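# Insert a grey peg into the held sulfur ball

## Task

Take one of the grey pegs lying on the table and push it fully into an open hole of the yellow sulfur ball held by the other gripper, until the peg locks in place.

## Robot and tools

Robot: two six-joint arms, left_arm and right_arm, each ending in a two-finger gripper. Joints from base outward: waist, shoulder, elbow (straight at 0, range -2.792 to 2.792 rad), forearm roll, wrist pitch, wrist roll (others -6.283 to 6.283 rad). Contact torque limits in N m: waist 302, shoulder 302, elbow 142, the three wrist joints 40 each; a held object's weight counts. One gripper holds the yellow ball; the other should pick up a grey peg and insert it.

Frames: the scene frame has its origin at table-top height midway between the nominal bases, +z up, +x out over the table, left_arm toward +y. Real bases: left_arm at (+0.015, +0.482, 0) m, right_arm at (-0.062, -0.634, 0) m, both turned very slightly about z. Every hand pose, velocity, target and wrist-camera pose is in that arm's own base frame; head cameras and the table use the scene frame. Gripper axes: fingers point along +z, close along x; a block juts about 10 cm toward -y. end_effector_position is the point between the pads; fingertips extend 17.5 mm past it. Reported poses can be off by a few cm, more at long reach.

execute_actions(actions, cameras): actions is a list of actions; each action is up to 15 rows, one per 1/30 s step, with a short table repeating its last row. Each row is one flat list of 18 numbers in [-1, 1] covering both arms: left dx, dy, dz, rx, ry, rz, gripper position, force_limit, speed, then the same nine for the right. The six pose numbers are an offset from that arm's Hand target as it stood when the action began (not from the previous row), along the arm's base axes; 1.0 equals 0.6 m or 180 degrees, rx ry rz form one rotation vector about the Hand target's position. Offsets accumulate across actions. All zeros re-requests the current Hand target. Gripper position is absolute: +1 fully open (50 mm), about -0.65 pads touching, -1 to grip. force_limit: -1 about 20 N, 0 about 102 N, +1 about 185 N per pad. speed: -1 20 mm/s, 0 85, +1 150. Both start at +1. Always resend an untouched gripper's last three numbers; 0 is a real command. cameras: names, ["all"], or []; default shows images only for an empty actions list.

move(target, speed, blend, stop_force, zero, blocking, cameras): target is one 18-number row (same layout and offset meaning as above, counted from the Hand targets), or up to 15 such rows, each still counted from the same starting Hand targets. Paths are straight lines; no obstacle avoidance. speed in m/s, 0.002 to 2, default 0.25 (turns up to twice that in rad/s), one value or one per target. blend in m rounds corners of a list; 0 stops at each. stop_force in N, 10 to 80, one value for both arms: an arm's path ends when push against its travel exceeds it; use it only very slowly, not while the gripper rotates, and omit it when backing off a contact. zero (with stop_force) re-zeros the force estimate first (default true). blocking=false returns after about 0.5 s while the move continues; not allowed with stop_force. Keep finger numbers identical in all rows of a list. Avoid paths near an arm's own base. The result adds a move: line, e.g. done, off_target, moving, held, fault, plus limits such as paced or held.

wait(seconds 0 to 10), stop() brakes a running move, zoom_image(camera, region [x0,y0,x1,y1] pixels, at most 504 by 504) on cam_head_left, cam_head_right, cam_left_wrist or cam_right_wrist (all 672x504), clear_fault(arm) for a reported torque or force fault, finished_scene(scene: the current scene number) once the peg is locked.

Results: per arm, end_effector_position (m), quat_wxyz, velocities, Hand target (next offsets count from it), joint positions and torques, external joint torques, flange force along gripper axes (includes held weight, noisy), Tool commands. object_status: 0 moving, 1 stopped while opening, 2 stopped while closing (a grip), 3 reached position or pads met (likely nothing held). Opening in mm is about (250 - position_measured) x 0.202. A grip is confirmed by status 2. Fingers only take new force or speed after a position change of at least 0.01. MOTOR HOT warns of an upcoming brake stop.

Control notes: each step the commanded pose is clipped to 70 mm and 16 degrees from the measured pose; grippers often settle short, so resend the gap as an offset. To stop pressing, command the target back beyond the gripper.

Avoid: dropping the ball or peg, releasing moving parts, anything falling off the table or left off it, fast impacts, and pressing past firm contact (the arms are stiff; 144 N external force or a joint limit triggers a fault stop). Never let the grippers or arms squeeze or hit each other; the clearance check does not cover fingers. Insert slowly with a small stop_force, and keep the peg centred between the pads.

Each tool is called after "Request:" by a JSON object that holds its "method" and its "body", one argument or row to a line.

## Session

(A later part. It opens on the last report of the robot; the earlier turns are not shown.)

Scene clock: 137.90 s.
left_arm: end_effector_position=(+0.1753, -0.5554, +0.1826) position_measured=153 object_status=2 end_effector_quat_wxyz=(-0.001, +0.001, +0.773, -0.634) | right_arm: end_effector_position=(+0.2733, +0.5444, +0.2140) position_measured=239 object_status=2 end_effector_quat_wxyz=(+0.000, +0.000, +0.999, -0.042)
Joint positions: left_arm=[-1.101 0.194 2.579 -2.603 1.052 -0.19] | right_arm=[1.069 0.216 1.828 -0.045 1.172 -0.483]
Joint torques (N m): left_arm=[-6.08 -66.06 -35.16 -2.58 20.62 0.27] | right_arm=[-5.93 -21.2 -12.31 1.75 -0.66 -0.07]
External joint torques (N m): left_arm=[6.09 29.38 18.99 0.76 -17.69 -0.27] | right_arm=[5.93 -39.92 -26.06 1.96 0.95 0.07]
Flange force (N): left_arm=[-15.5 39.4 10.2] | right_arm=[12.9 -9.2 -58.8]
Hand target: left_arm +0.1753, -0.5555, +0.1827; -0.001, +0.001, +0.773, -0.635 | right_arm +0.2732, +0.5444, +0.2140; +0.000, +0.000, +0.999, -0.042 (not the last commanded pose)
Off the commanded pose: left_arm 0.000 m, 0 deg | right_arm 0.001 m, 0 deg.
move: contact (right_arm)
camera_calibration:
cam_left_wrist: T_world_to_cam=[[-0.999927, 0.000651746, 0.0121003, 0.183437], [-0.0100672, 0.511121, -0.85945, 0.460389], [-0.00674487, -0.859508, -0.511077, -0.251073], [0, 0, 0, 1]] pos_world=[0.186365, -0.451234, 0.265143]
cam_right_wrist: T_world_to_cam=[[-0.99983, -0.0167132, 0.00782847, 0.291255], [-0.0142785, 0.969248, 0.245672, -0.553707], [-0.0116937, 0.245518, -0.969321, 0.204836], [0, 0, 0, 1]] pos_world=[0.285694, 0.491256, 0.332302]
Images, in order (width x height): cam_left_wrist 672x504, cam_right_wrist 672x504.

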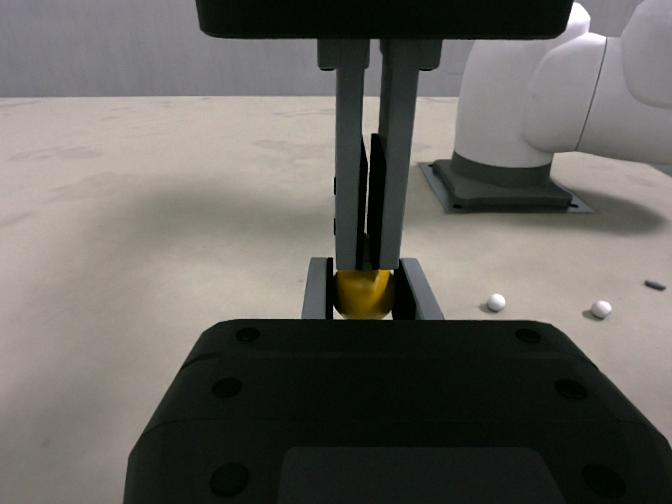

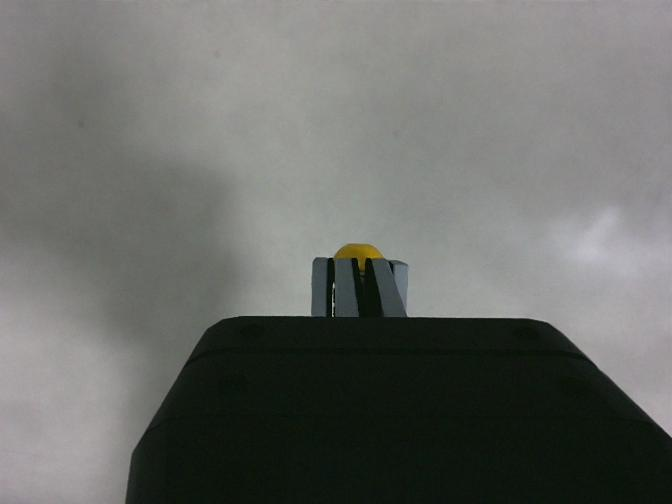

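Request:
{"method": "move", "body": {
  "target": [0,0,0,0,0,0,-1,1,1,0,0.0003,0.0042,0,0,0,-1,-0.3,-0.9],
  "speed": 0.005
}}

Request:
{"method": "move", "body": {
  "target": [0,0,0,0,0,0,-1,1,1,0,0.0001,0.0008,0,0,0,-1,-0.3,-0.9],
  "speed": 0.005,
  "cameras": ["cam_left_wrist"]
}}

Request:
{"method": "zoom_image", "body": {
  "camera": "cam_left_wrist",
  "region": [326, 220, 406, 300]
}}

Scene clock: 139.63 s.
left_arm: end_effector_position=(+0.1753, -0.5556, +0.1830) position_measured=153 object_status=2 end_effector_quat_wxyz=(-0.001, +0.001, +0.773, -0.635) | right_arm: end_effector_position=(+0.2733, +0.5445, +0.2164) position_measured=239 object_status=2 end_effector_quat_wxyz=(+0.000, +0.000, +0.999, -0.043)
Joint positions: left_arm=[-1.101 0.194 2.579 -2.603 1.052 -0.19] | right_arm=[1.069 0.214 1.826 -0.045 1.177 -0.483]
Joint torques (N m): left_arm=[-4.19 -32 -12.14 -1.08 2.25 0.13] | right_arm=[-1.22 -58.25 -41.61 3.12 -0.08 -0.15]
External joint torques (N m): left_arm=[4.22 -4.71 -4.22 -0.76 0.7 -0.12] | right_arm=[1.26 -2.68 3.19 0.6 0.37 0.15]
Flange force (N): left_arm=[-10.8 -11.9 -6.0] | right_arm=[6.3 -7.7 1.3]
Hand target: left_arm +0.1753, -0.5555, +0.1827; -0.001, +0.001, +0.773, -0.635 | right_arm +0.2732, +0.5445, +0.2165; +0.000, +0.000, +0.999, -0.042
Off the commanded pose: left_arm 0.000 m, 0 deg | right_arm 0.000 m, 0 deg.
move: done

Scene clock: 140.33 s.
left_arm: end_effector_position=(+0.1753, -0.5555, +0.1828) position_measured=153 object_status=2 end_effector_quat_wxyz=(-0.001, +0.001, +0.773, -0.635) | right_arm: end_effector_position=(+0.2732, +0.5446, +0.2170) position_measured=239 object_status=2 end_effector_quat_wxyz=(+0.000, +0.000, +0.999, -0.042)
Joint positions: left_arm=[-1.101 0.194 2.579 -2.603 1.052 -0.19] | right_arm=[1.069 0.214 1.825 -0.045 1.178 -0.483]
Joint torques (N m): left_arm=[-3.56 -31.01 -11.75 -1.24 1.48 0.1] | right_arm=[-0.62 -59.55 -42.92 3.39 0.05 -0.12]
External joint torques (N m): left_arm=[3.52 -5.53 -4.58 -0.6 1.46 -0.09] | right_arm=[0.42 -0.78 4.53 0.32 0.23 0.12]
Flange force (N): left_arm=[-9.3 -12.3 -6.1] | right_arm=[5.0 -7.9 4.5]
Hand target: left_arm +0.1753, -0.5555, +0.1827; -0.001, +0.001, +0.773, -0.635 | right_arm +0.2732, +0.5446, +0.2170; +0.000, +0.000, +0.999, -0.042
Off the commanded pose: left_arm 0.000 m, 0 deg | right_arm 0.000 m, 0 deg.
move: done
camera_calibration:
cam_left_wrist: T_world_to_cam=[[-0.999928, 0.000621838, 0.0119629, 0.183458], [-0.00996678, 0.510812, -0.859635, 0.460451], [-0.00664533, -0.859692, -0.510769, -0.251155], [0, 0, 0, 1]] pos_world=[0.186365, -0.451234, 0.265343]
Images, in order (width x height): cam_left_wrist 672x504.

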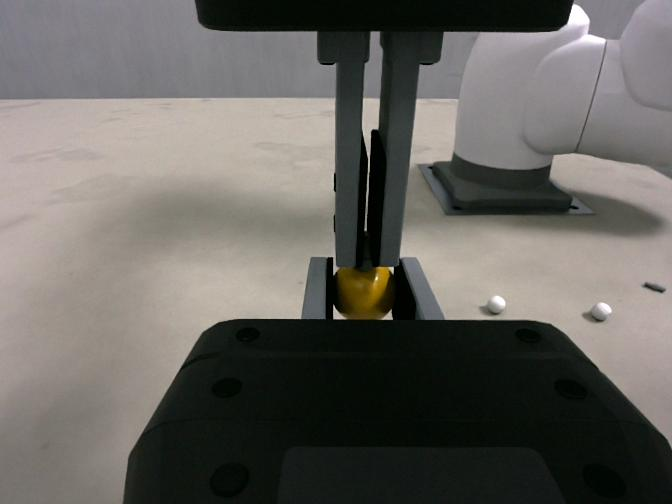

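Scaled by 6.300 from the camera's 672x504 image, which has a finer 960x720 frame.

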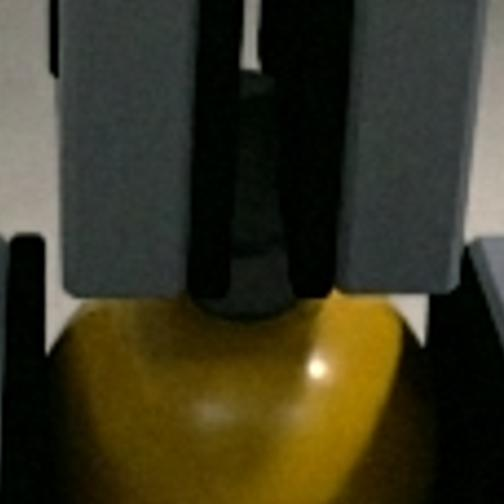

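Request:
{"method": "move", "body": {
  "target": [
    [0,0,0,0,0,0,-1,1,1,0,-0.0001,-0.001,0,0,0,-0.25,-0.5,-0.7],
    [0,0,0,0,0,0,-1,1,1,0,0.0026,0.031,0,0,0,-0.25,-0.5,-0.7],
    [0,0,0,0,0,0,-1,1,1,-0.0082,0.0026,0.031,0,0,0,-0.7,-0.5,-0.7],
    [0,0,0,0,0,0,-1,1,1,-0.0082,0.001,0.012,0,0,0,-0.7,-0.5,-0.7]
  ],
  "speed": [0.05,0.05,0.05,0.04]
}}

Request:
{"method": "move", "body": {
  "target": [0,0,0,0,0,0,-1,1,1,0,-0.001,-0.0125,0,0,0,-0.7,-0.5,-0.7],
  "speed": 0.005,
  "stop_force": 30
}}

Request:
{"method": "move", "body": {
  "target": [
    [0,0,0,0,0,0,-1,1,1,0,0.002,-0.0002,0,0,0,-0.7,-0.5,-0.7],
    [0,0,0,0,0,0,-1,1,1,0,-0.002,0.0002,0,0,0,-0.7,-0.5,-0.7],
    [0,0,0,0,0,0,-1,1,1,0,0,0,0,0,0,-0.7,-0.5,-0.7]
  ],
  "speed": 0.004
}}

Request:
{"method": "move", "body": {
  "target": [
    [0,0,0,0,0,0,-1,1,1,0.002,0,0,0,0,0,-0.7,-0.5,-0.7],
    [0,0,0,0,0,0,-1,1,1,-0.002,0,0,0,0,0,-0.7,-0.5,-0.7],
    [0,0,0,0,0,0,-1,1,1,0,0,0,0,0,0,-0.7,-0.5,-0.7]
  ],
  "speed": 0.004,
  "cameras": ["cam_left_wrist"]
}}

Request:
{"method": "zoom_image", "body": {
  "camera": "cam_left_wrist",
  "region": [326, 220, 406, 300]
}}

Scene clock: 145.27 s.
left_arm: end_effector_position=(+0.1753, -0.5555, +0.1827) position_measured=153 object_status=2 end_effector_quat_wxyz=(-0.001, +0.001, +0.773, -0.635) | right_arm: end_effector_position=(+0.2683, +0.5452, +0.2242) position_measured=251 object_status=3 end_effector_quat_wxyz=(+0.000, +0.000, +0.999, -0.042)
Joint positions: left_arm=[-1.101 0.194 2.579 -2.603 1.052 -0.19] | right_arm=[1.076 0.206 1.82 -0.044 1.191 -0.476]
Joint torques (N m): left_arm=[-1.77 -34.17 -14.45 -2.19 3.11 0.13] | right_arm=[0.03 -55.27 -38.72 3.96 0.71 -0.16]
External joint torques (N m): left_arm=[1.86 -2.62 -1.79 0.36 -0.16 -0.13] | right_arm=[-0.4 -5.08 -0.12 -0.22 -0.42 0.16]
Flange force (N): left_arm=[-6.6 -8.5 -4.6] | right_arm=[2.8 -7.3 -2.5]
Hand target: left_arm +0.1753, -0.5555, +0.1827; -0.001, +0.001, +0.773, -0.635 | right_arm +0.2683, +0.5452, +0.2242; +0.000, +0.000, +0.999, -0.042
Off the commanded pose: left_arm 0.000 m, 0 deg | right_arm 0.000 m, 0 deg.
move: done

Scene clock: 146.67 s.
left_arm: end_effector_position=(+0.1753, -0.5554, +0.1826) position_measured=153 object_status=2 end_effector_quat_wxyz=(-0.001, +0.001, +0.773, -0.635) | right_arm: end_effector_position=(+0.2683, +0.5450, +0.2204) position_measured=251 object_status=3 end_effector_quat_wxyz=(+0.000, +0.000, +0.999, -0.042)
Joint positions: left_arm=[-1.101 0.194 2.579 -2.603 1.052 -0.19] | right_arm=[1.076 0.208 1.825 -0.044 1.183 -0.476]
Joint torques (N m): left_arm=[-4.97 -53.01 -26.46 -2.03 13.59 0.2] | right_arm=[-4.26 -34.64 -23.36 2.36 -0.19 -0.05]
External joint torques (N m): left_arm=[4.92 16.36 10.24 0.2 -10.65 -0.2] | right_arm=[4.31 -25.67 -15.16 1.37 0.48 0.05]
Flange force (N): left_arm=[-12.4 19.8 4.5] | right_arm=[10.4 -8.4 -35.6]
Hand target: left_arm +0.1753, -0.5555, +0.1827; -0.001, +0.001, +0.773, -0.635 | right_arm +0.2683, +0.5450, +0.2204; +0.000, +0.000, +0.999, -0.042 (not the last commanded pose)
Off the commanded pose: left_arm 0.000 m, 0 deg | right_arm 0.004 m, 0 deg.
move: contact (right_arm)

Scene clock: 148.40 s.
left_arm: end_effector_position=(+0.1753, -0.5555, +0.1827) position_measured=153 object_status=2 end_effector_quat_wxyz=(-0.001, +0.001, +0.773, -0.635) | right_arm: end_effector_position=(+0.2683, +0.5449, +0.2204) position_measured=251 object_status=3 end_effector_quat_wxyz=(+0.000, +0.000, +0.999, -0.042)
Joint positions: left_arm=[-1.101 0.194 2.579 -2.603 1.052 -0.19] | right_arm=[1.076 0.208 1.825 -0.044 1.183 -0.476]
Joint torques (N m): left_arm=[-5.57 -54.72 -27.74 -2.01 14.45 0.23] | right_arm=[-4.68 -31.81 -22.55 2.33 -0.49 -0.08]
External joint torques (N m): left_arm=[5.58 17.92 11.4 0.17 -11.5 -0.23] | right_arm=[4.36 -28.67 -16.14 1.4 0.78 0.08]
Flange force (N): left_arm=[-13.8 22.4 4.4] | right_arm=[11.6 -11.0 -39.2]
Hand target: left_arm +0.1753, -0.5555, +0.1827; -0.001, +0.001, +0.773, -0.635 | right_arm +0.2683, +0.5450, +0.2204; +0.000, +0.000, +0.999, -0.042
Off the commanded pose: left_arm 0.000 m, 0 deg | right_arm 0.000 m, 0 deg.
move: done

Scene clock: 150.13 s.
left_arm: end_effector_position=(+0.1753, -0.5555, +0.1827) position_measured=153 object_status=2 end_effector_quat_wxyz=(-0.001, +0.001, +0.773, -0.635) | right_arm: end_effector_position=(+0.2682, +0.5450, +0.2204) position_measured=251 object_status=3 end_effector_quat_wxyz=(+0.000, +0.000, +0.999, -0.042)
Joint positions: left_arm=[-1.101 0.194 2.579 -2.603 1.052 -0.19] | right_arm=[1.076 0.208 1.825 -0.044 1.183 -0.476]
Joint torques (N m): left_arm=[-4.27 -52.87 -26.79 -2.39 13.31 0.27] | right_arm=[-3.13 -35.47 -23.56 2.83 -0.05 -0.05]
External joint torques (N m): left_arm=[4.24 16.25 10.54 0.56 -10.37 -0.27] | right_arm=[2.53 -25.04 -15.18 0.89 0.33 0.05]
Flange force (N): left_arm=[-11.4 20.0 4.2] | right_arm=[7.4 -8.9 -34.8]
Hand target: left_arm +0.1753, -0.5555, +0.1827; -0.001, +0.001, +0.773, -0.635 | right_arm +0.2683, +0.5450, +0.2204; +0.000, +0.000, +0.999, -0.042
Off the commanded pose: left_arm 0.000 m, 0 deg | right_arm 0.000 m, 0 deg.
move: done
camera_calibration:
cam_left_wrist: T_world_to_cam=[[-0.999927, 0.000569699, 0.0120486, 0.183413], [-0.0100666, 0.510885, -0.85959, 0.460405], [-0.00664516, -0.859649, -0.510842, -0.251167], [0, 0, 0, 1]] pos_world=[0.186365, -0.451234, 0.265243]
Images, in order (width x height): cam_left_wrist 672x504.

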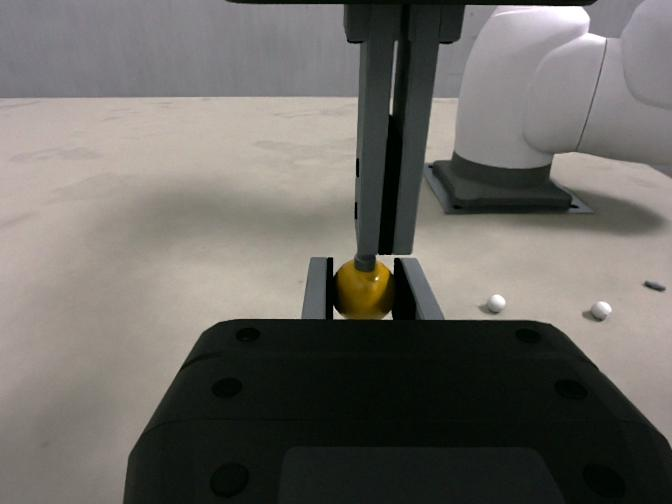

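Scaled by 6.300 from the camera's 672x504 image, which has a finer 960x720 frame.

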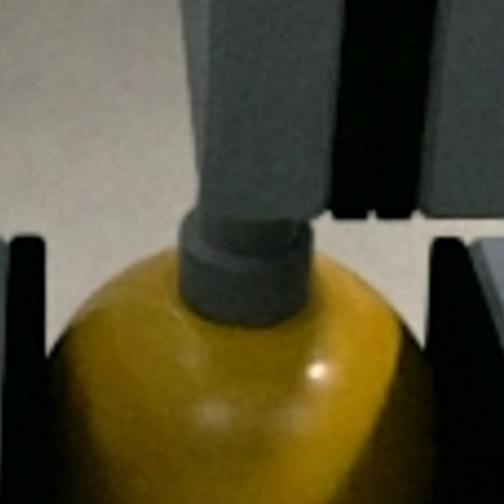

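Request:
{"method": "move", "body": {
  "target": [0,0,0,0,0,0,-1,1,1,0,0.004,0.05,0,0,0,-0.7,-0.5,-0.7],
  "speed": 0.05,
  "cameras": ["cam_left_wrist","cam_right_wrist"]
}}

Request:
{"method": "zoom_image", "body": {
  "camera": "cam_left_wrist",
  "region": [346, 240, 386, 280]
}}

Request:
{"method": "zoom_image", "body": {
  "camera": "cam_right_wrist",
  "region": [306, 190, 406, 290]
}}

Scene clock: 152.67 s.
left_arm: end_effector_position=(+0.1753, -0.5555, +0.1827) position_measured=153 object_status=2 end_effector_quat_wxyz=(-0.001, +0.001, +0.773, -0.635) | right_arm: end_effector_position=(+0.2683, +0.5474, +0.2503) position_measured=251 object_status=3 end_effector_quat_wxyz=(+0.000, +0.000, +0.999, -0.042)
Joint positions: left_arm=[-1.101 0.194 2.579 -2.603 1.052 -0.19] | right_arm=[1.078 0.191 1.788 -0.043 1.238 -0.477]
Joint torques (N m): left_arm=[-1.84 -34.39 -14.36 -2.15 3.12 0.12] | right_arm=[0.31 -55.02 -39.61 3.96 0.5 -0.11]
External joint torques (N m): left_arm=[1.84 -2.12 -1.86 0.32 -0.19 -0.12] | right_arm=[-0.5 -4.48 -0.02 -0.13 -0.22 0.11]
Flange force (N): left_arm=[-6.7 -7.4 -3.7] | right_arm=[2.3 -6.7 -2.0]
Hand target: left_arm +0.1753, -0.5555, +0.1827; -0.001, +0.001, +0.773, -0.635 | right_arm +0.2683, +0.5474, +0.2504; +0.000, +0.000, +0.999, -0.042
Off the commanded pose: left_arm 0.000 m, 0 deg | right_arm 0.000 m, 0 deg.
move: done
camera_calibration:
cam_left_wrist: T_world_to_cam=[[-0.999928, 0.000707604, 0.0120143, 0.183484], [-0.00996716, 0.510813, -0.859634, 0.460366], [-0.00674533, -0.859692, -0.510769, -0.251187], [0, 0, 0, 1]] pos_world=[0.186365, -0.451234, 0.265243]
cam_right_wrist: T_world_to_cam=[[-0.999831, -0.0166894, 0.00772851, 0.286047], [-0.0142774, 0.969194, 0.245883, -0.565656], [-0.0115941, 0.245731, -0.969269, 0.239074], [0, 0, 0, 1]] pos_world=[0.280694, 0.494257, 0.368601]
Images, in order (width x height): cam_left_wrist 672x504, cam_right_wrist 672x504.

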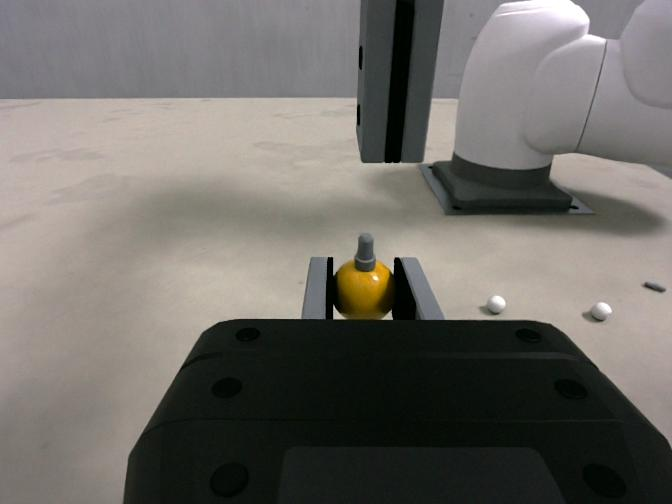

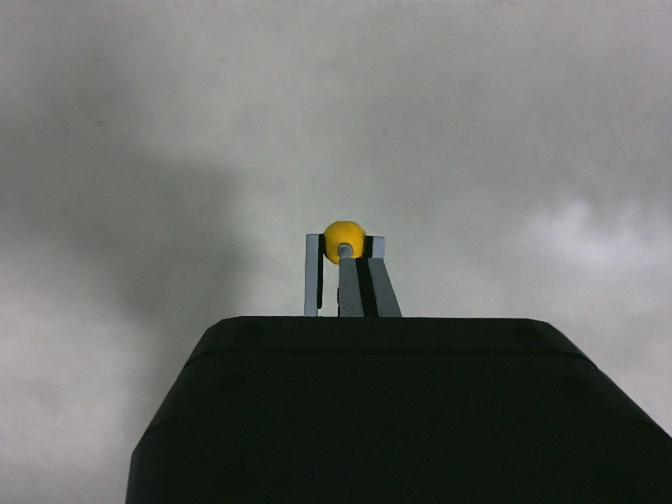

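Scaled by 12.600 from the camera's 672x504 image, which has a finer 960x720 frame.

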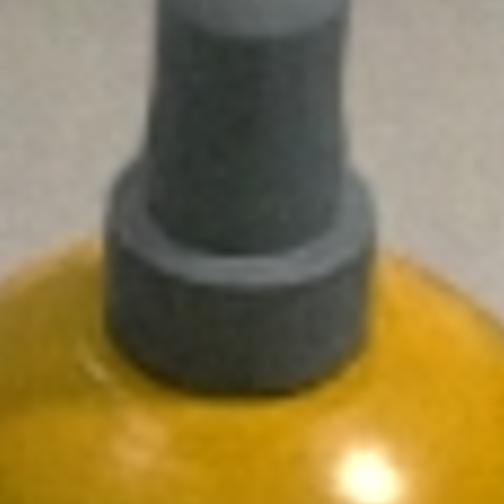

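Scaled by 5.040 from the camera's 672x504 image, which has a finer 960x720 frame.

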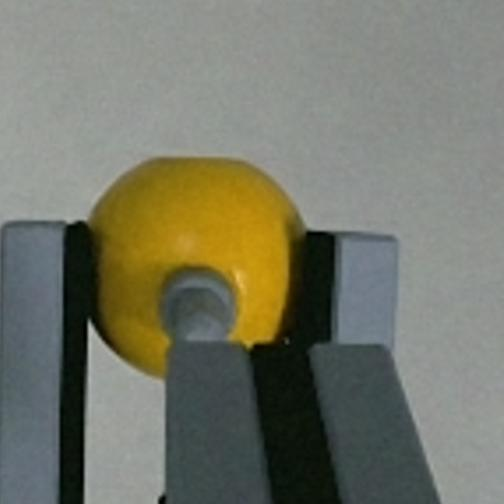

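Request:
{"method": "move", "body": {
  "target": [
    [0,0,0,0,0,0,-1,1,1,0,-0.0015,-0.0255,-0.0278,0,0,-0.7,-0.5,-0.7],
    [0,0,0,0,0,0,-1,1,1,0,-0.0015,-0.0443,-0.0278,0,0,-0.7,-0.5,-0.7]
  ],
  "speed": [0.05,0.03],
  "cameras": ["cam_left_wrist"]
}}

Request:
{"method": "move", "body": {
  "target": [0,0,0,0,0,0,-1,1,1,0,0,-0.0125,0,0,0,-0.7,-0.5,-0.7],
  "speed": 0.005,
  "stop_force": 30
}}

Request:
{"method": "move", "body": {
  "target": [0,0,0,0,0,0,-1,1,1,0,0.003,-0.0006,0,0,0,-0.7,-0.5,-0.7],
  "speed": 0.004
}}

Request:
{"method": "move", "body": {
  "target": [0,0,0,0,0,0,-1,1,1,0,0.0005,-0.003,0,0,0,-0.7,-0.5,-0.7],
  "speed": 0.004,
  "stop_force": 50,
  "cameras": ["cam_left_wrist"]
}}

Request:
{"method": "zoom_image", "body": {
  "camera": "cam_left_wrist",
  "region": [346, 240, 386, 280]
}}

Scene clock: 157.50 s.
left_arm: end_effector_position=(+0.1753, -0.5555, +0.1827) position_measured=153 object_status=2 end_effector_quat_wxyz=(-0.001, +0.001, +0.773, -0.635) | right_arm: end_effector_position=(+0.2683, +0.5465, +0.2239) position_measured=251 object_status=3 end_effector_quat_wxyz=(+0.000, +0.000, +0.996, -0.086)
Joint positions: left_arm=[-1.101 0.194 2.579 -2.603 1.052 -0.19] | right_arm=[1.095 0.244 1.778 -0.083 1.273 -0.445]
Joint torques (N m): left_arm=[-1.72 -34.11 -14.41 -2.13 3.11 0.11] | right_arm=[0.06 -59.24 -39.23 3.84 0.66 -0.15]
External joint torques (N m): left_arm=[1.66 -2.54 -1.69 0.32 -0.17 -0.1] | right_arm=[-0.17 -4.82 0.72 -0.2 -0.13 0.15]
Flange force (N): left_arm=[-5.8 -8.3 -4.2] | right_arm=[3.4 -8.2 -1.1]
Hand target: left_arm +0.1753, -0.5555, +0.1827; -0.001, +0.001, +0.773, -0.635 | right_arm +0.2683, +0.5465, +0.2238; +0.000, +0.000, +0.996, -0.086
Off the commanded pose: left_arm 0.000 m, 0 deg | right_arm 0.000 m, 0 deg.
move: done
Images, in order (width x height): cam_left_wrist 672x504.

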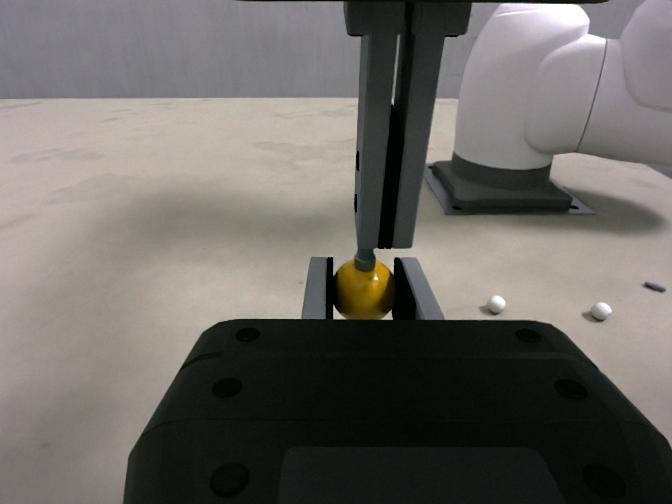

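Scene clock: 158.90 s.
left_arm: end_effector_position=(+0.1753, -0.5554, +0.1826) position_measured=153 object_status=2 end_effector_quat_wxyz=(-0.001, +0.001, +0.773, -0.634) | right_arm: end_effector_position=(+0.2684, +0.5465, +0.2200) position_measured=251 object_status=3 end_effector_quat_wxyz=(+0.000, +0.000, +0.996, -0.086)
Joint positions: left_arm=[-1.101 0.195 2.579 -2.603 1.052 -0.19] | right_arm=[1.095 0.247 1.782 -0.083 1.266 -0.444]
Joint torques (N m): left_arm=[-2.58 -55.22 -28.11 -3.22 14.32 0.15] | right_arm=[-2.22 -36.48 -20.63 3.54 0.04 -0.08]
External joint torques (N m): left_arm=[2.47 18.61 11.99 1.42 -11.38 -0.15] | right_arm=[2.12 -27.71 -17.74 0.09 0.49 0.08]
Flange force (N): left_arm=[-8.9 23.4 7.0] | right_arm=[5.7 -11.2 -38.3]
Hand target: left_arm +0.1753, -0.5555, +0.1827; -0.001, +0.001, +0.773, -0.635 | right_arm +0.2684, +0.5465, +0.2200; +0.000, +0.000, +0.996, -0.086 (not the last commanded pose)
Off the commanded pose: left_arm 0.000 m, 0 deg | right_arm 0.004 m, 0 deg.
move: contact (right_arm)

Scene clock: 159.60 s.
left_arm: end_effector_position=(+0.1753, -0.5555, +0.1827) position_measured=153 object_status=2 end_effector_quat_wxyz=(-0.001, +0.001, +0.773, -0.635) | right_arm: end_effector_position=(+0.2684, +0.5483, +0.2197) position_measured=251 object_status=3 end_effector_quat_wxyz=(+0.000, +0.000, +0.996, -0.086)
Joint positions: left_arm=[-1.101 0.194 2.579 -2.603 1.052 -0.19] | right_arm=[1.097 0.25 1.78 -0.083 1.266 -0.443]
Joint torques (N m): left_arm=[-5.12 -59.6 -36.91 -3.55 17.57 0.13] | right_arm=[0.22 -29.9 -21.47 4.81 -3.4 -0.2]
External joint torques (N m): left_arm=[5.12 22.82 20.65 1.72 -14.62 -0.13] | right_arm=[-0.08 -34.63 -16.87 -1.17 3.93 0.2]
Flange force (N): left_arm=[-10.8 31.9 -2.1] | right_arm=[7.1 -23.6 -46.4]
Hand target: left_arm +0.1753, -0.5555, +0.1827; -0.001, +0.001, +0.773, -0.635 | right_arm +0.2684, +0.5483, +0.2197; +0.000, +0.000, +0.996, -0.086
Off the commanded pose: left_arm 0.000 m, 0 deg | right_arm 0.000 m, 0 deg.
move: done

Scene clock: 160.73 s.
left_arm: end_effector_position=(+0.1753, -0.5554, +0.1826) position_measured=153 object_status=2 end_effector_quat_wxyz=(-0.001, +0.001, +0.773, -0.635) | right_arm: end_effector_position=(+0.2684, +0.5487, +0.2180) position_measured=251 object_status=3 end_effector_quat_wxyz=(+0.001, +0.000, +0.996, -0.086)
Joint positions: left_arm=[-1.101 0.194 2.579 -2.603 1.052 -0.19] | right_arm=[1.097 0.251 1.781 -0.083 1.263 -0.443]
Joint torques (N m): left_arm=[-6.27 -89.41 -57.38 -4.96 33.35 0.26] | right_arm=[-3.41 2.07 3.05 4.48 -5.12 -0.26]
External joint torques (N m): left_arm=[6.29 52.68 41.23 3.14 -30.41 -0.26] | right_arm=[3.84 -66.28 -41.23 -0.84 5.64 0.26]
Flange force (N): left_arm=[-13.7 77.7 12.2] | right_arm=[12.3 -28.4 -97.9]
Hand target: left_arm +0.1753, -0.5555, +0.1827; -0.001, +0.001, +0.773, -0.635 | right_arm +0.2684, +0.5487, +0.2180; +0.001, +0.000, +0.996, -0.086
Off the commanded pose: left_arm 0.000 m, 0 deg | right_arm 0.000 m, 0 deg.
move: contact (right_arm)
camera_calibration:
cam_left_wrist: T_world_to_cam=[[-0.999927, 0.000653601, 0.0121002, 0.183437], [-0.0100671, 0.511004, -0.85952, 0.46044], [-0.00674501, -0.859578, -0.510959, -0.251085], [0, 0, 0, 1]] pos_world=[0.186365, -0.451234, 0.265243]
Images, in order (width x height): cam_left_wrist 672x504.

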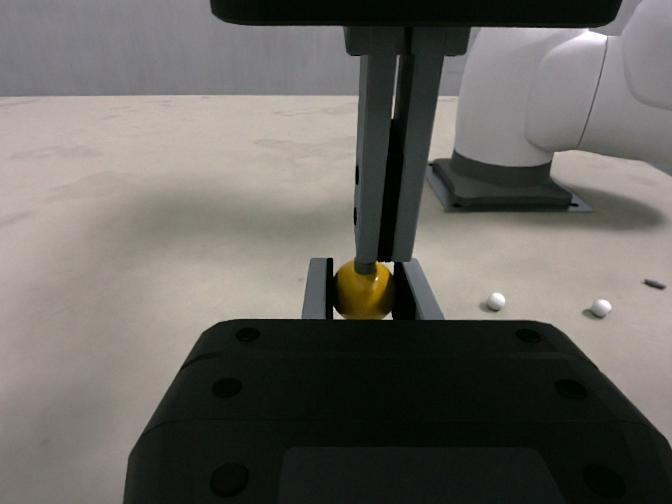

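Scaled by 12.600 from the camera's 672x504 image, which has a finer 960x720 frame.

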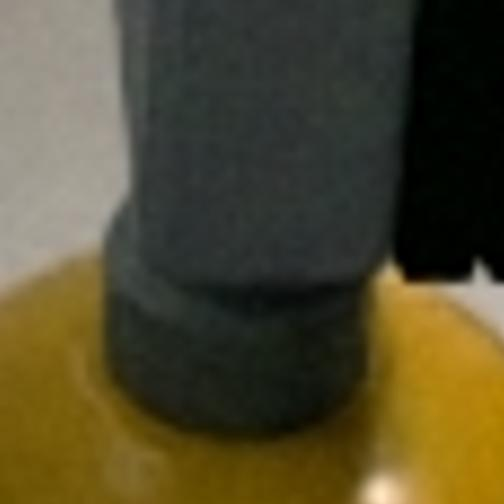

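Request:
{"method": "move", "body": {
  "target": [0,0,0,0,0,0,-1,1,1,0,0,0.05,0,0,0,-0.7,-0.5,-0.7],
  "speed": 0.05,
  "cameras": ["cam_left_wrist","cam_right_wrist"]
}}

Request:
{"method": "zoom_image", "body": {
  "camera": "cam_left_wrist",
  "region": [346, 240, 386, 280]
}}

Request:
{"method": "zoom_image", "body": {
  "camera": "cam_left_wrist",
  "region": [326, 220, 406, 300]
}}

Scene clock: 162.17 s.
left_arm: end_effector_position=(+0.1753, -0.5555, +0.1827) position_measured=153 object_status=2 end_effector_quat_wxyz=(-0.001, +0.001, +0.773, -0.635) | right_arm: end_effector_position=(+0.2684, +0.5487, +0.2480) position_measured=251 object_status=3 end_effector_quat_wxyz=(+0.000, +0.000, +0.996, -0.086)
Joint positions: left_arm=[-1.101 0.194 2.579 -2.603 1.052 -0.19] | right_arm=[1.097 0.23 1.749 -0.082 1.316 -0.447]
Joint torques (N m): left_arm=[-1.37 -34.08 -14.44 -2.11 3.12 0.07] | right_arm=[-0.03 -58.43 -39.1 3.96 0.94 -0.1]
External joint torques (N m): left_arm=[1.32 -2.44 -1.76 0.29 -0.18 -0.07] | right_arm=[-0.11 -4.91 -0.16 -0.26 -0.41 0.1]
Flange force (N): left_arm=[-4.9 -8.1 -3.5] | right_arm=[2.8 -7.0 -1.4]
Hand target: left_arm +0.1753, -0.5555, +0.1827; -0.001, +0.001, +0.773, -0.635 | right_arm +0.2684, +0.5487, +0.2480; +0.001, +0.000, +0.996, -0.086
Off the commanded pose: left_arm 0.000 m, 0 deg | right_arm 0.000 m, 0 deg.
move: done
camera_calibration:
cam_left_wrist: T_world_to_cam=[[-0.999928, 0.000706863, 0.0120143, 0.183484], [-0.00996695, 0.510887, -0.85959, 0.460387], [-0.00674554, -0.859648, -0.510842, -0.251148], [0, 0, 0, 1]] pos_world=[0.186365, -0.451234, 0.265243]
cam_right_wrist: T_world_to_cam=[[-0.999833, -0.0159242, 0.00895045, 0.285391], [-0.0142783, 0.98688, 0.160821, -0.55494], [-0.011394, 0.160667, -0.986943, 0.287465], [0, 0, 0, 1]] pos_world=[0.280695, 0.506018, 0.370403]
Images, in order (width x height): cam_left_wrist 672x504, cam_right_wrist 672x504.

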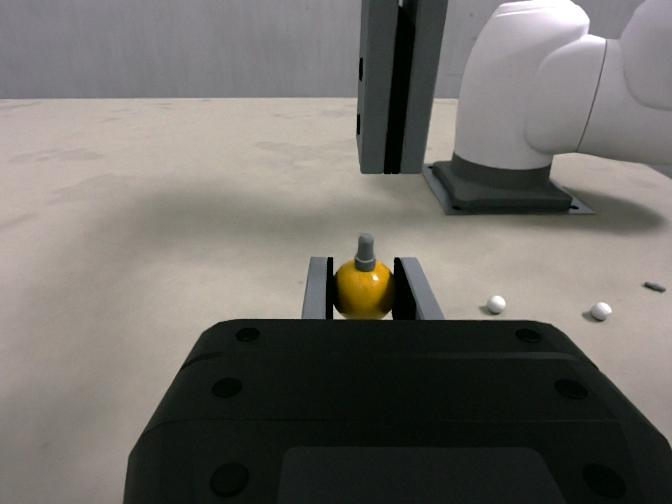

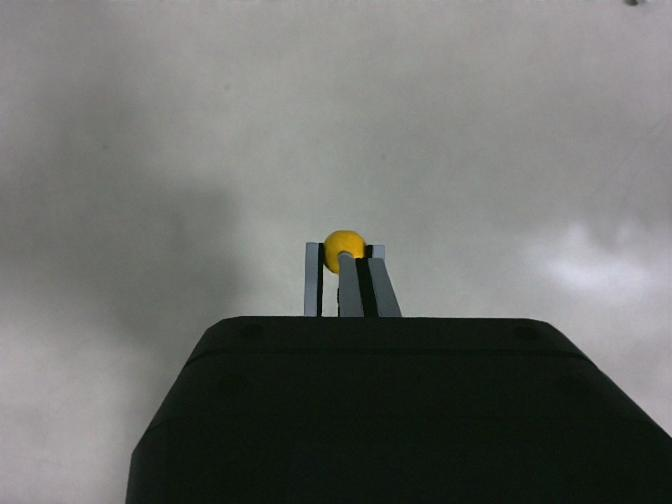

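Scaled by 12.600 from the camera's 672x504 image, which has a finer 960x720 frame.

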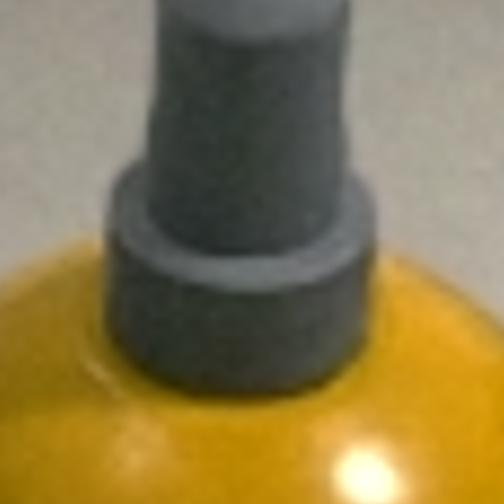

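Scaled by 6.300 from the camera's 672x504 image, which has a finer 960x720 frame.

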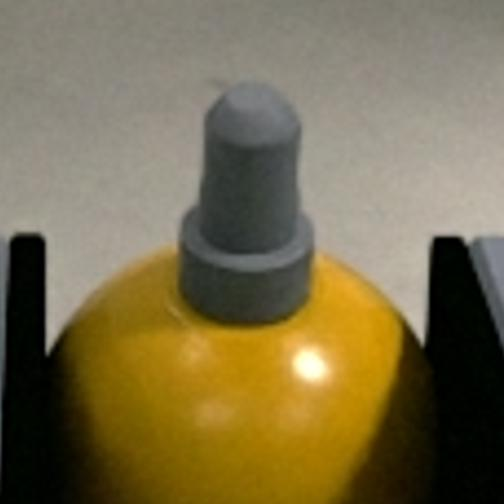

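Request:
{"method": "move", "body": {
  "target": [
    [0,0,0,0,0,0,-1,1,1,0,-0.198,0.0533,0,0,0,-0.7,-0.5,-0.7],
    [0,0,0,0,0,0,-1,1,1,-0.014,-0.198,0.02,0.4444,0,0,-0.7,-0.5,-0.7],
    [0,0,0,0,0,0,-1,1,1,-0.014,-0.0478,-0.021,0.4444,0,0,-0.7,-0.5,-0.7]
  ],
  "speed": [0.25,0.4,0.1],
  "blend": [0.03,0.005,0],
  "cameras": ["cam_left_wrist","cam_right_wrist","cam_head_left"]
}}

Request:
{"method": "zoom_image", "body": {
  "camera": "cam_right_wrist",
  "region": [276, 130, 396, 250]
}}

Request:
{"method": "zoom_image", "body": {
  "camera": "cam_head_left",
  "region": [266, 464, 306, 494]
}}

Scene clock: 168.90 s.
left_arm: end_effector_position=(+0.1753, -0.5555, +0.1827) position_measured=153 object_status=2 end_effector_quat_wxyz=(-0.001, +0.001, +0.773, -0.635) | right_arm: end_effector_position=(+0.2600, +0.5200, +0.2354) position_measured=251 object_status=3 end_effector_quat_wxyz=(+0.000, +0.000, +0.818, +0.575)
Joint positions: left_arm=[-1.101 0.194 2.579 -2.603 1.052 -0.19] | right_arm=[0.663 0.016 2.457 1.889 0.894 -2.465]
Joint torques (N m): left_arm=[-1.73 -33.94 -14.22 -2.16 3.1 0.09] | right_arm=[-0.09 -28.7 -32.56 0.69 2.63 -0.17]
External joint torques (N m): left_arm=[1.67 -2.6 -2.05 0.33 -0.16 -0.09] | right_arm=[0.07 -4.89 0.58 -0.15 -0.42 0.17]
Flange force (N): left_arm=[-6.2 -8.6 -3.9] | right_arm=[6.5 8.0 -9.0]
Hand target: left_arm +0.1753, -0.5555, +0.1827; -0.001, +0.001, +0.773, -0.635 | right_arm +0.2600, +0.5200, +0.2354; +0.000, +0.000, +0.818, +0.575
Off the commanded pose: left_arm 0.000 m, 0 deg | right_arm 0.000 m, 0 deg.
move: done
camera_calibration:
cam_right_wrist: T_world_to_cam=[[-0.999833, -0.0115817, -0.0141262, 0.279823], [-0.0142778, 0.0131097, 0.999812, -0.215932], [-0.0113943, 0.999847, -0.0132729, -0.386022], [0, 0, 0, 1]] pos_world=[0.272295, 0.392035, 0.214721]
Images, in order (width x height): cam_head_left 672x504, cam_left_wrist 672x504, cam_right_wrist 672x504.

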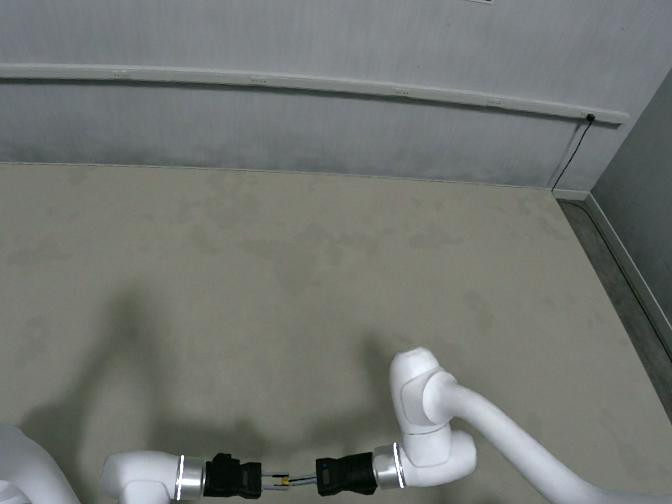

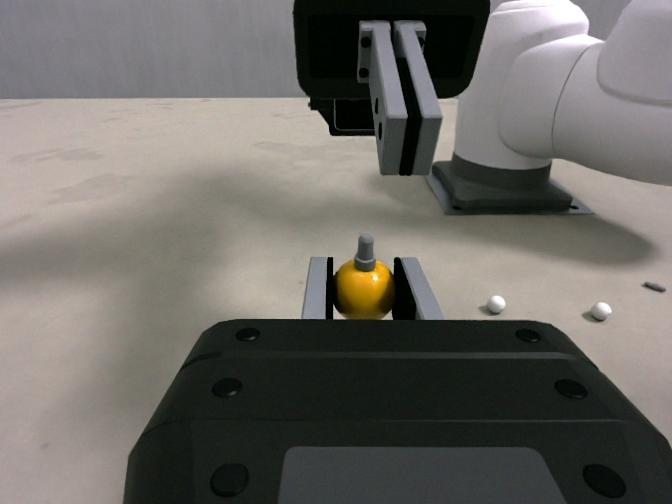

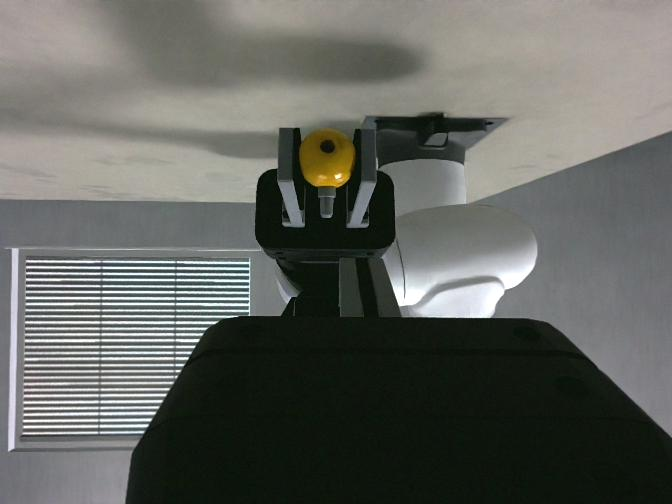

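Scaled by 4.200 from the camera's 672x504 image, which has a finer 960x720 frame.

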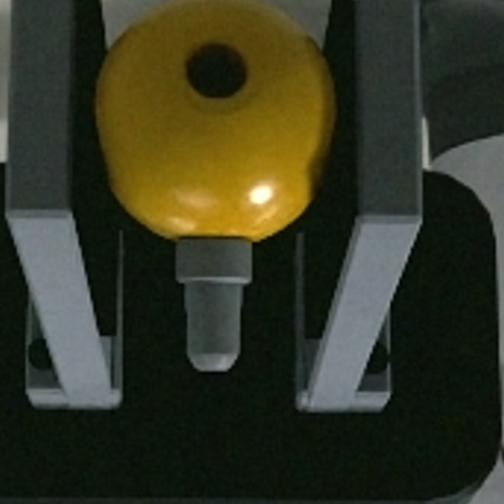

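Scaled by 12.600 from the camera's 672x504 image, which has a finer 960x720 frame.

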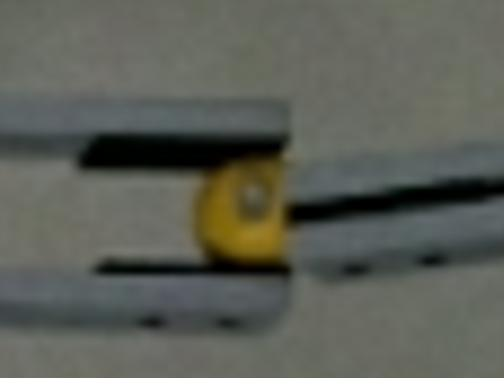

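Request:
{"method": "zoom_image", "body": {
  "camera": "cam_right_wrist",
  "region": [306, 170, 346, 210]
}}

Scaled by 12.600 from the camera's 672x504 image, which has a finer 960x720 frame.

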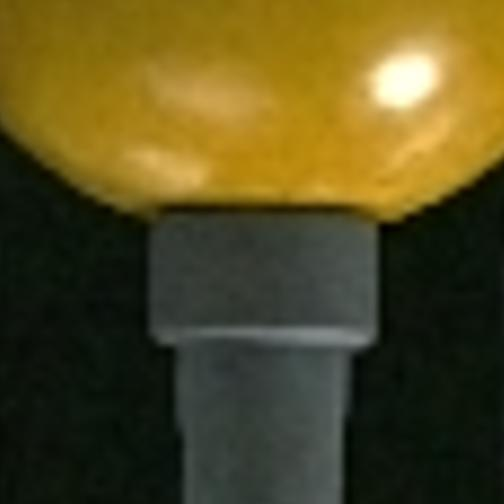

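Request:
{"method": "move", "body": {
  "target": [
    [0,0,0,0,0,0,-1,1,1,0.0,-0.14,0.06,0,0,0,-0.7,-0.5,-0.7],
    [0,0,0,0,0,0,-1,1,1,0.0137,0.03,0.04,-0.4222,0,0,-0.7,-0.5,-0.7],
    [0,0,0,0,0,0,-1,1,1,0.0137,0.0417,-0.0193,-0.4222,0,0,-0.7,-0.5,-0.7]
  ],
  "speed": [0.2,0.4,0.05],
  "blend": [0.01,0.005,0],
  "cameras": ["cam_left_wrist"]
}}

Scene clock: 175.57 s.
left_arm: end_effector_position=(+0.1753, -0.5555, +0.1827) position_measured=153 object_status=2 end_effector_quat_wxyz=(-0.001, +0.001, +0.773, -0.635) | right_arm: end_effector_position=(+0.2682, +0.5450, +0.2239) position_measured=251 object_status=3 end_effector_quat_wxyz=(+0.001, +0.000, +0.999, -0.051)
Joint positions: left_arm=[-1.101 0.194 2.579 -2.603 1.052 -0.19] | right_arm=[1.08 0.213 1.813 -0.052 1.206 -0.47]
Joint torques (N m): left_arm=[-1.8 -34.5 -14.3 -2.11 3.09 0.12] | right_arm=[0.54 -56.18 -38.44 3.97 0.6 -0.09]
External joint torques (N m): left_arm=[1.88 -2.47 -1.86 0.29 -0.14 -0.11] | right_arm=[-0.37 -4.82 -0.23 -0.23 -0.26 0.09]
Flange force (N): left_arm=[-6.6 -8.1 -4.2] | right_arm=[2.5 -6.8 -2.6]
Hand target: left_arm +0.1753, -0.5555, +0.1827; -0.001, +0.001, +0.773, -0.635 | right_arm +0.2682, +0.5450, +0.2239; +0.000, +0.000, +0.999, -0.051
Off the commanded pose: left_arm 0.000 m, 0 deg | right_arm 0.000 m, 0 deg.
move: done
Images, in order (width x height): cam_left_wrist 672x504.

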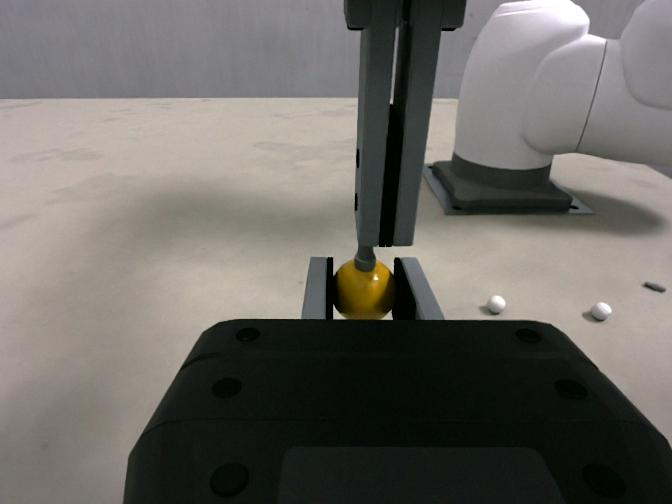

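Request:
{"method": "move", "body": {
  "target": [0,0,0,0,0,0,-1,1,1,0,-0.0008,-0.0125,0,0,0,-0.7,-0.5,-0.7],
  "speed": 0.006,
  "stop_force": 80
}}

Request:
{"method": "move", "body": {
  "target": [0,0,0,0,0,0,-1,1,1,0,-0.0001,-0.0014,0,0,0,-0.7,-0.5,-0.7],
  "speed": 0.004
}}

Request:
{"method": "move", "body": {
  "target": [0,0,0,0,0,0,-1,1,1,0,0,-0.0006,0,0,0,-0.7,-0.5,-0.7],
  "speed": 0.004,
  "cameras": ["cam_left_wrist"]
}}

Request:
{"method": "zoom_image", "body": {
  "camera": "cam_left_wrist",
  "region": [346, 240, 386, 280]
}}

Scene clock: 177.70 s.
left_arm: end_effector_position=(+0.1753, -0.5555, +0.1825) position_measured=153 object_status=2 end_effector_quat_wxyz=(-0.001, +0.001, +0.773, -0.634) | right_arm: end_effector_position=(+0.2682, +0.5448, +0.2185) position_measured=251 object_status=3 end_effector_quat_wxyz=(+0.001, +0.000, +0.999, -0.051)
Joint positions: left_arm=[-1.101 0.195 2.579 -2.603 1.052 -0.19] | right_arm=[1.08 0.216 1.819 -0.052 1.195 -0.469]
Joint torques (N m): left_arm=[-5.35 -86.35 -50.06 -4.37 31.36 0.23] | right_arm=[-5.98 1.39 5.65 2.45 -0.73 -0.04]
External joint torques (N m): left_arm=[5.38 49.65 33.78 2.54 -28.41 -0.23] | right_arm=[6.27 -63.22 -44.26 1.28 1.07 0.04]
Flange force (N): left_arm=[-14.9 70.4 19.7] | right_arm=[13.3 -14.1 -95.0]
Hand target: left_arm +0.1753, -0.5555, +0.1827; -0.001, +0.001, +0.773, -0.635 | right_arm +0.2682, +0.5448, +0.2185; +0.001, +0.000, +0.999, -0.051 (not the last commanded pose)
Off the commanded pose: left_arm 0.000 m, 0 deg | right_arm 0.002 m, 0 deg.
move: contact (right_arm)

Scene clock: 178.40 s.
left_arm: end_effector_position=(+0.1753, -0.5555, +0.1827) position_measured=153 object_status=2 end_effector_quat_wxyz=(-0.001, +0.001, +0.773, -0.635) | right_arm: end_effector_position=(+0.2682, +0.5448, +0.2177) position_measured=251 object_status=3 end_effector_quat_wxyz=(+0.001, +0.000, +0.999, -0.051)
Joint positions: left_arm=[-1.101 0.194 2.579 -2.603 1.052 -0.19] | right_arm=[1.08 0.217 1.82 -0.052 1.194 -0.469]
Joint torques (N m): left_arm=[-6.14 -104.07 -62.66 -5.39 40.91 0.29] | right_arm=[-8.27 20.12 20.74 2.25 -1.22 -0.08]
External joint torques (N m): left_arm=[6.2 67.23 46.43 3.56 -37.96 -0.29] | right_arm=[8.15 -81.24 -59.21 1.46 1.56 0.08]
Flange force (N): left_arm=[-17.0 96.9 26.9] | right_arm=[15.3 -14.3 -125.3]
Hand target: left_arm +0.1753, -0.5555, +0.1827; -0.001, +0.001, +0.773, -0.635 | right_arm +0.2682, +0.5447, +0.2176; +0.001, +0.000, +0.999, -0.051
Off the commanded pose: left_arm 0.000 m, 0 deg | right_arm 0.000 m, 0 deg.
move: done

Scene clock: 179.20 s.
left_arm: end_effector_position=(+0.1751, -0.5547, +0.1808) position_measured=153 object_status=2 end_effector_quat_wxyz=(-0.001, +0.000, +0.774, -0.633) | right_arm: end_effector_position=(+0.2682, +0.5446, +0.2169) position_measured=251 object_status=3 end_effector_quat_wxyz=(+0.000, +0.000, +0.999, -0.051)
Joint positions: left_arm=[-1.101 0.195 2.581 -2.603 1.048 -0.19] | right_arm=[1.08 0.217 1.821 -0.053 1.193 -0.469]
Joint torques (N m): left_arm=[-3.94 -83.8 -45.35 -4.09 29.82 0.31] | right_arm=[-7.45 -1.73 6.3 1.65 0.93 -0.07]
External joint torques (N m): left_arm=[4.03 47.09 29.02 2.25 -26.87 -0.31] | right_arm=[7.33 -59.86 -44.81 2.06 -0.59 0.07]
External joint torques when the fault began: left_arm=[5.99 74.35 51.55 3.95 -41.75 -0.29]
Flange force (N): left_arm=[-13.8 64.4 24.7] | right_arm=[12.5 -7.9 -90.8]
Flange force when the fault began (N): left_arm=[-16.3 107.6 31.2]
Hand target: left_arm +0.1751, -0.5547, +0.1808; -0.001, +0.000, +0.774, -0.633 (not the last commanded pose) | right_arm +0.2682, +0.5447, +0.2173; +0.001, +0.000, +0.999, -0.051
Tool commands: left_gripper/position=-1.0 left_gripper/force_limit=+1.0 left_gripper/speed=+1.0 right_gripper/position=-0.7 right_gripper/force_limit=-0.5 right_gripper/speed=-0.7
Off the commanded pose: left_arm 0.002 m, 0 deg | right_arm 0.000 m, 0 deg.
TORQUE FAULT: the external load on joint 5 (wrist pitch) of the left arm reached its load limit, and that arm stopped. A torque fault puts only its own arm into a fault stop. That arm's remaining commands of this call were not run. That arm may still press on what stopped it. That arm is still stopped at the end of this call. While its stop runs, that arm takes no new command, but its gripper still runs the gripper command that each later call begins with.
CLEAR FAULT: the left arm stays stopped until you call clear_fault(arm="left_arm").
move: fault (left_arm)
camera_calibration:
cam_left_wrist: T_world_to_cam=[[-0.999918, -0.0000448813, 0.012769, 0.18286], [-0.0109663, 0.515306, -0.856936, 0.460455], [-0.0065415, -0.857006, -0.515265, -0.249197], [0, 0, 0, 1]] pos_world=[0.186265, -0.45083, 0.263843]
Images, in order (width x height): cam_left_wrist 672x504.

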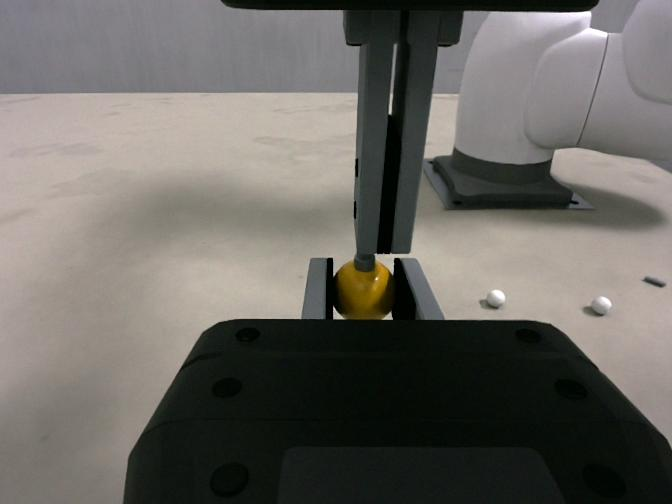

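Scaled by 12.600 from the camera's 672x504 image, which has a finer 960x720 frame.

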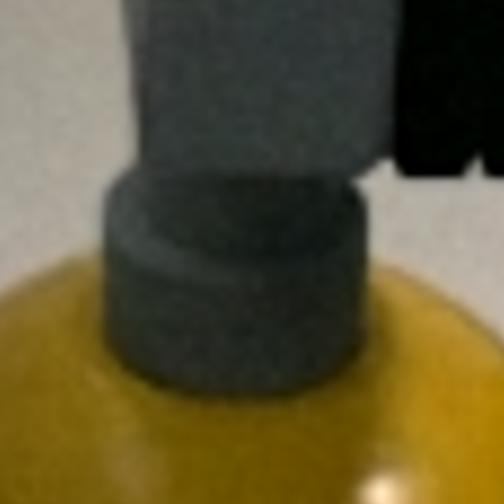

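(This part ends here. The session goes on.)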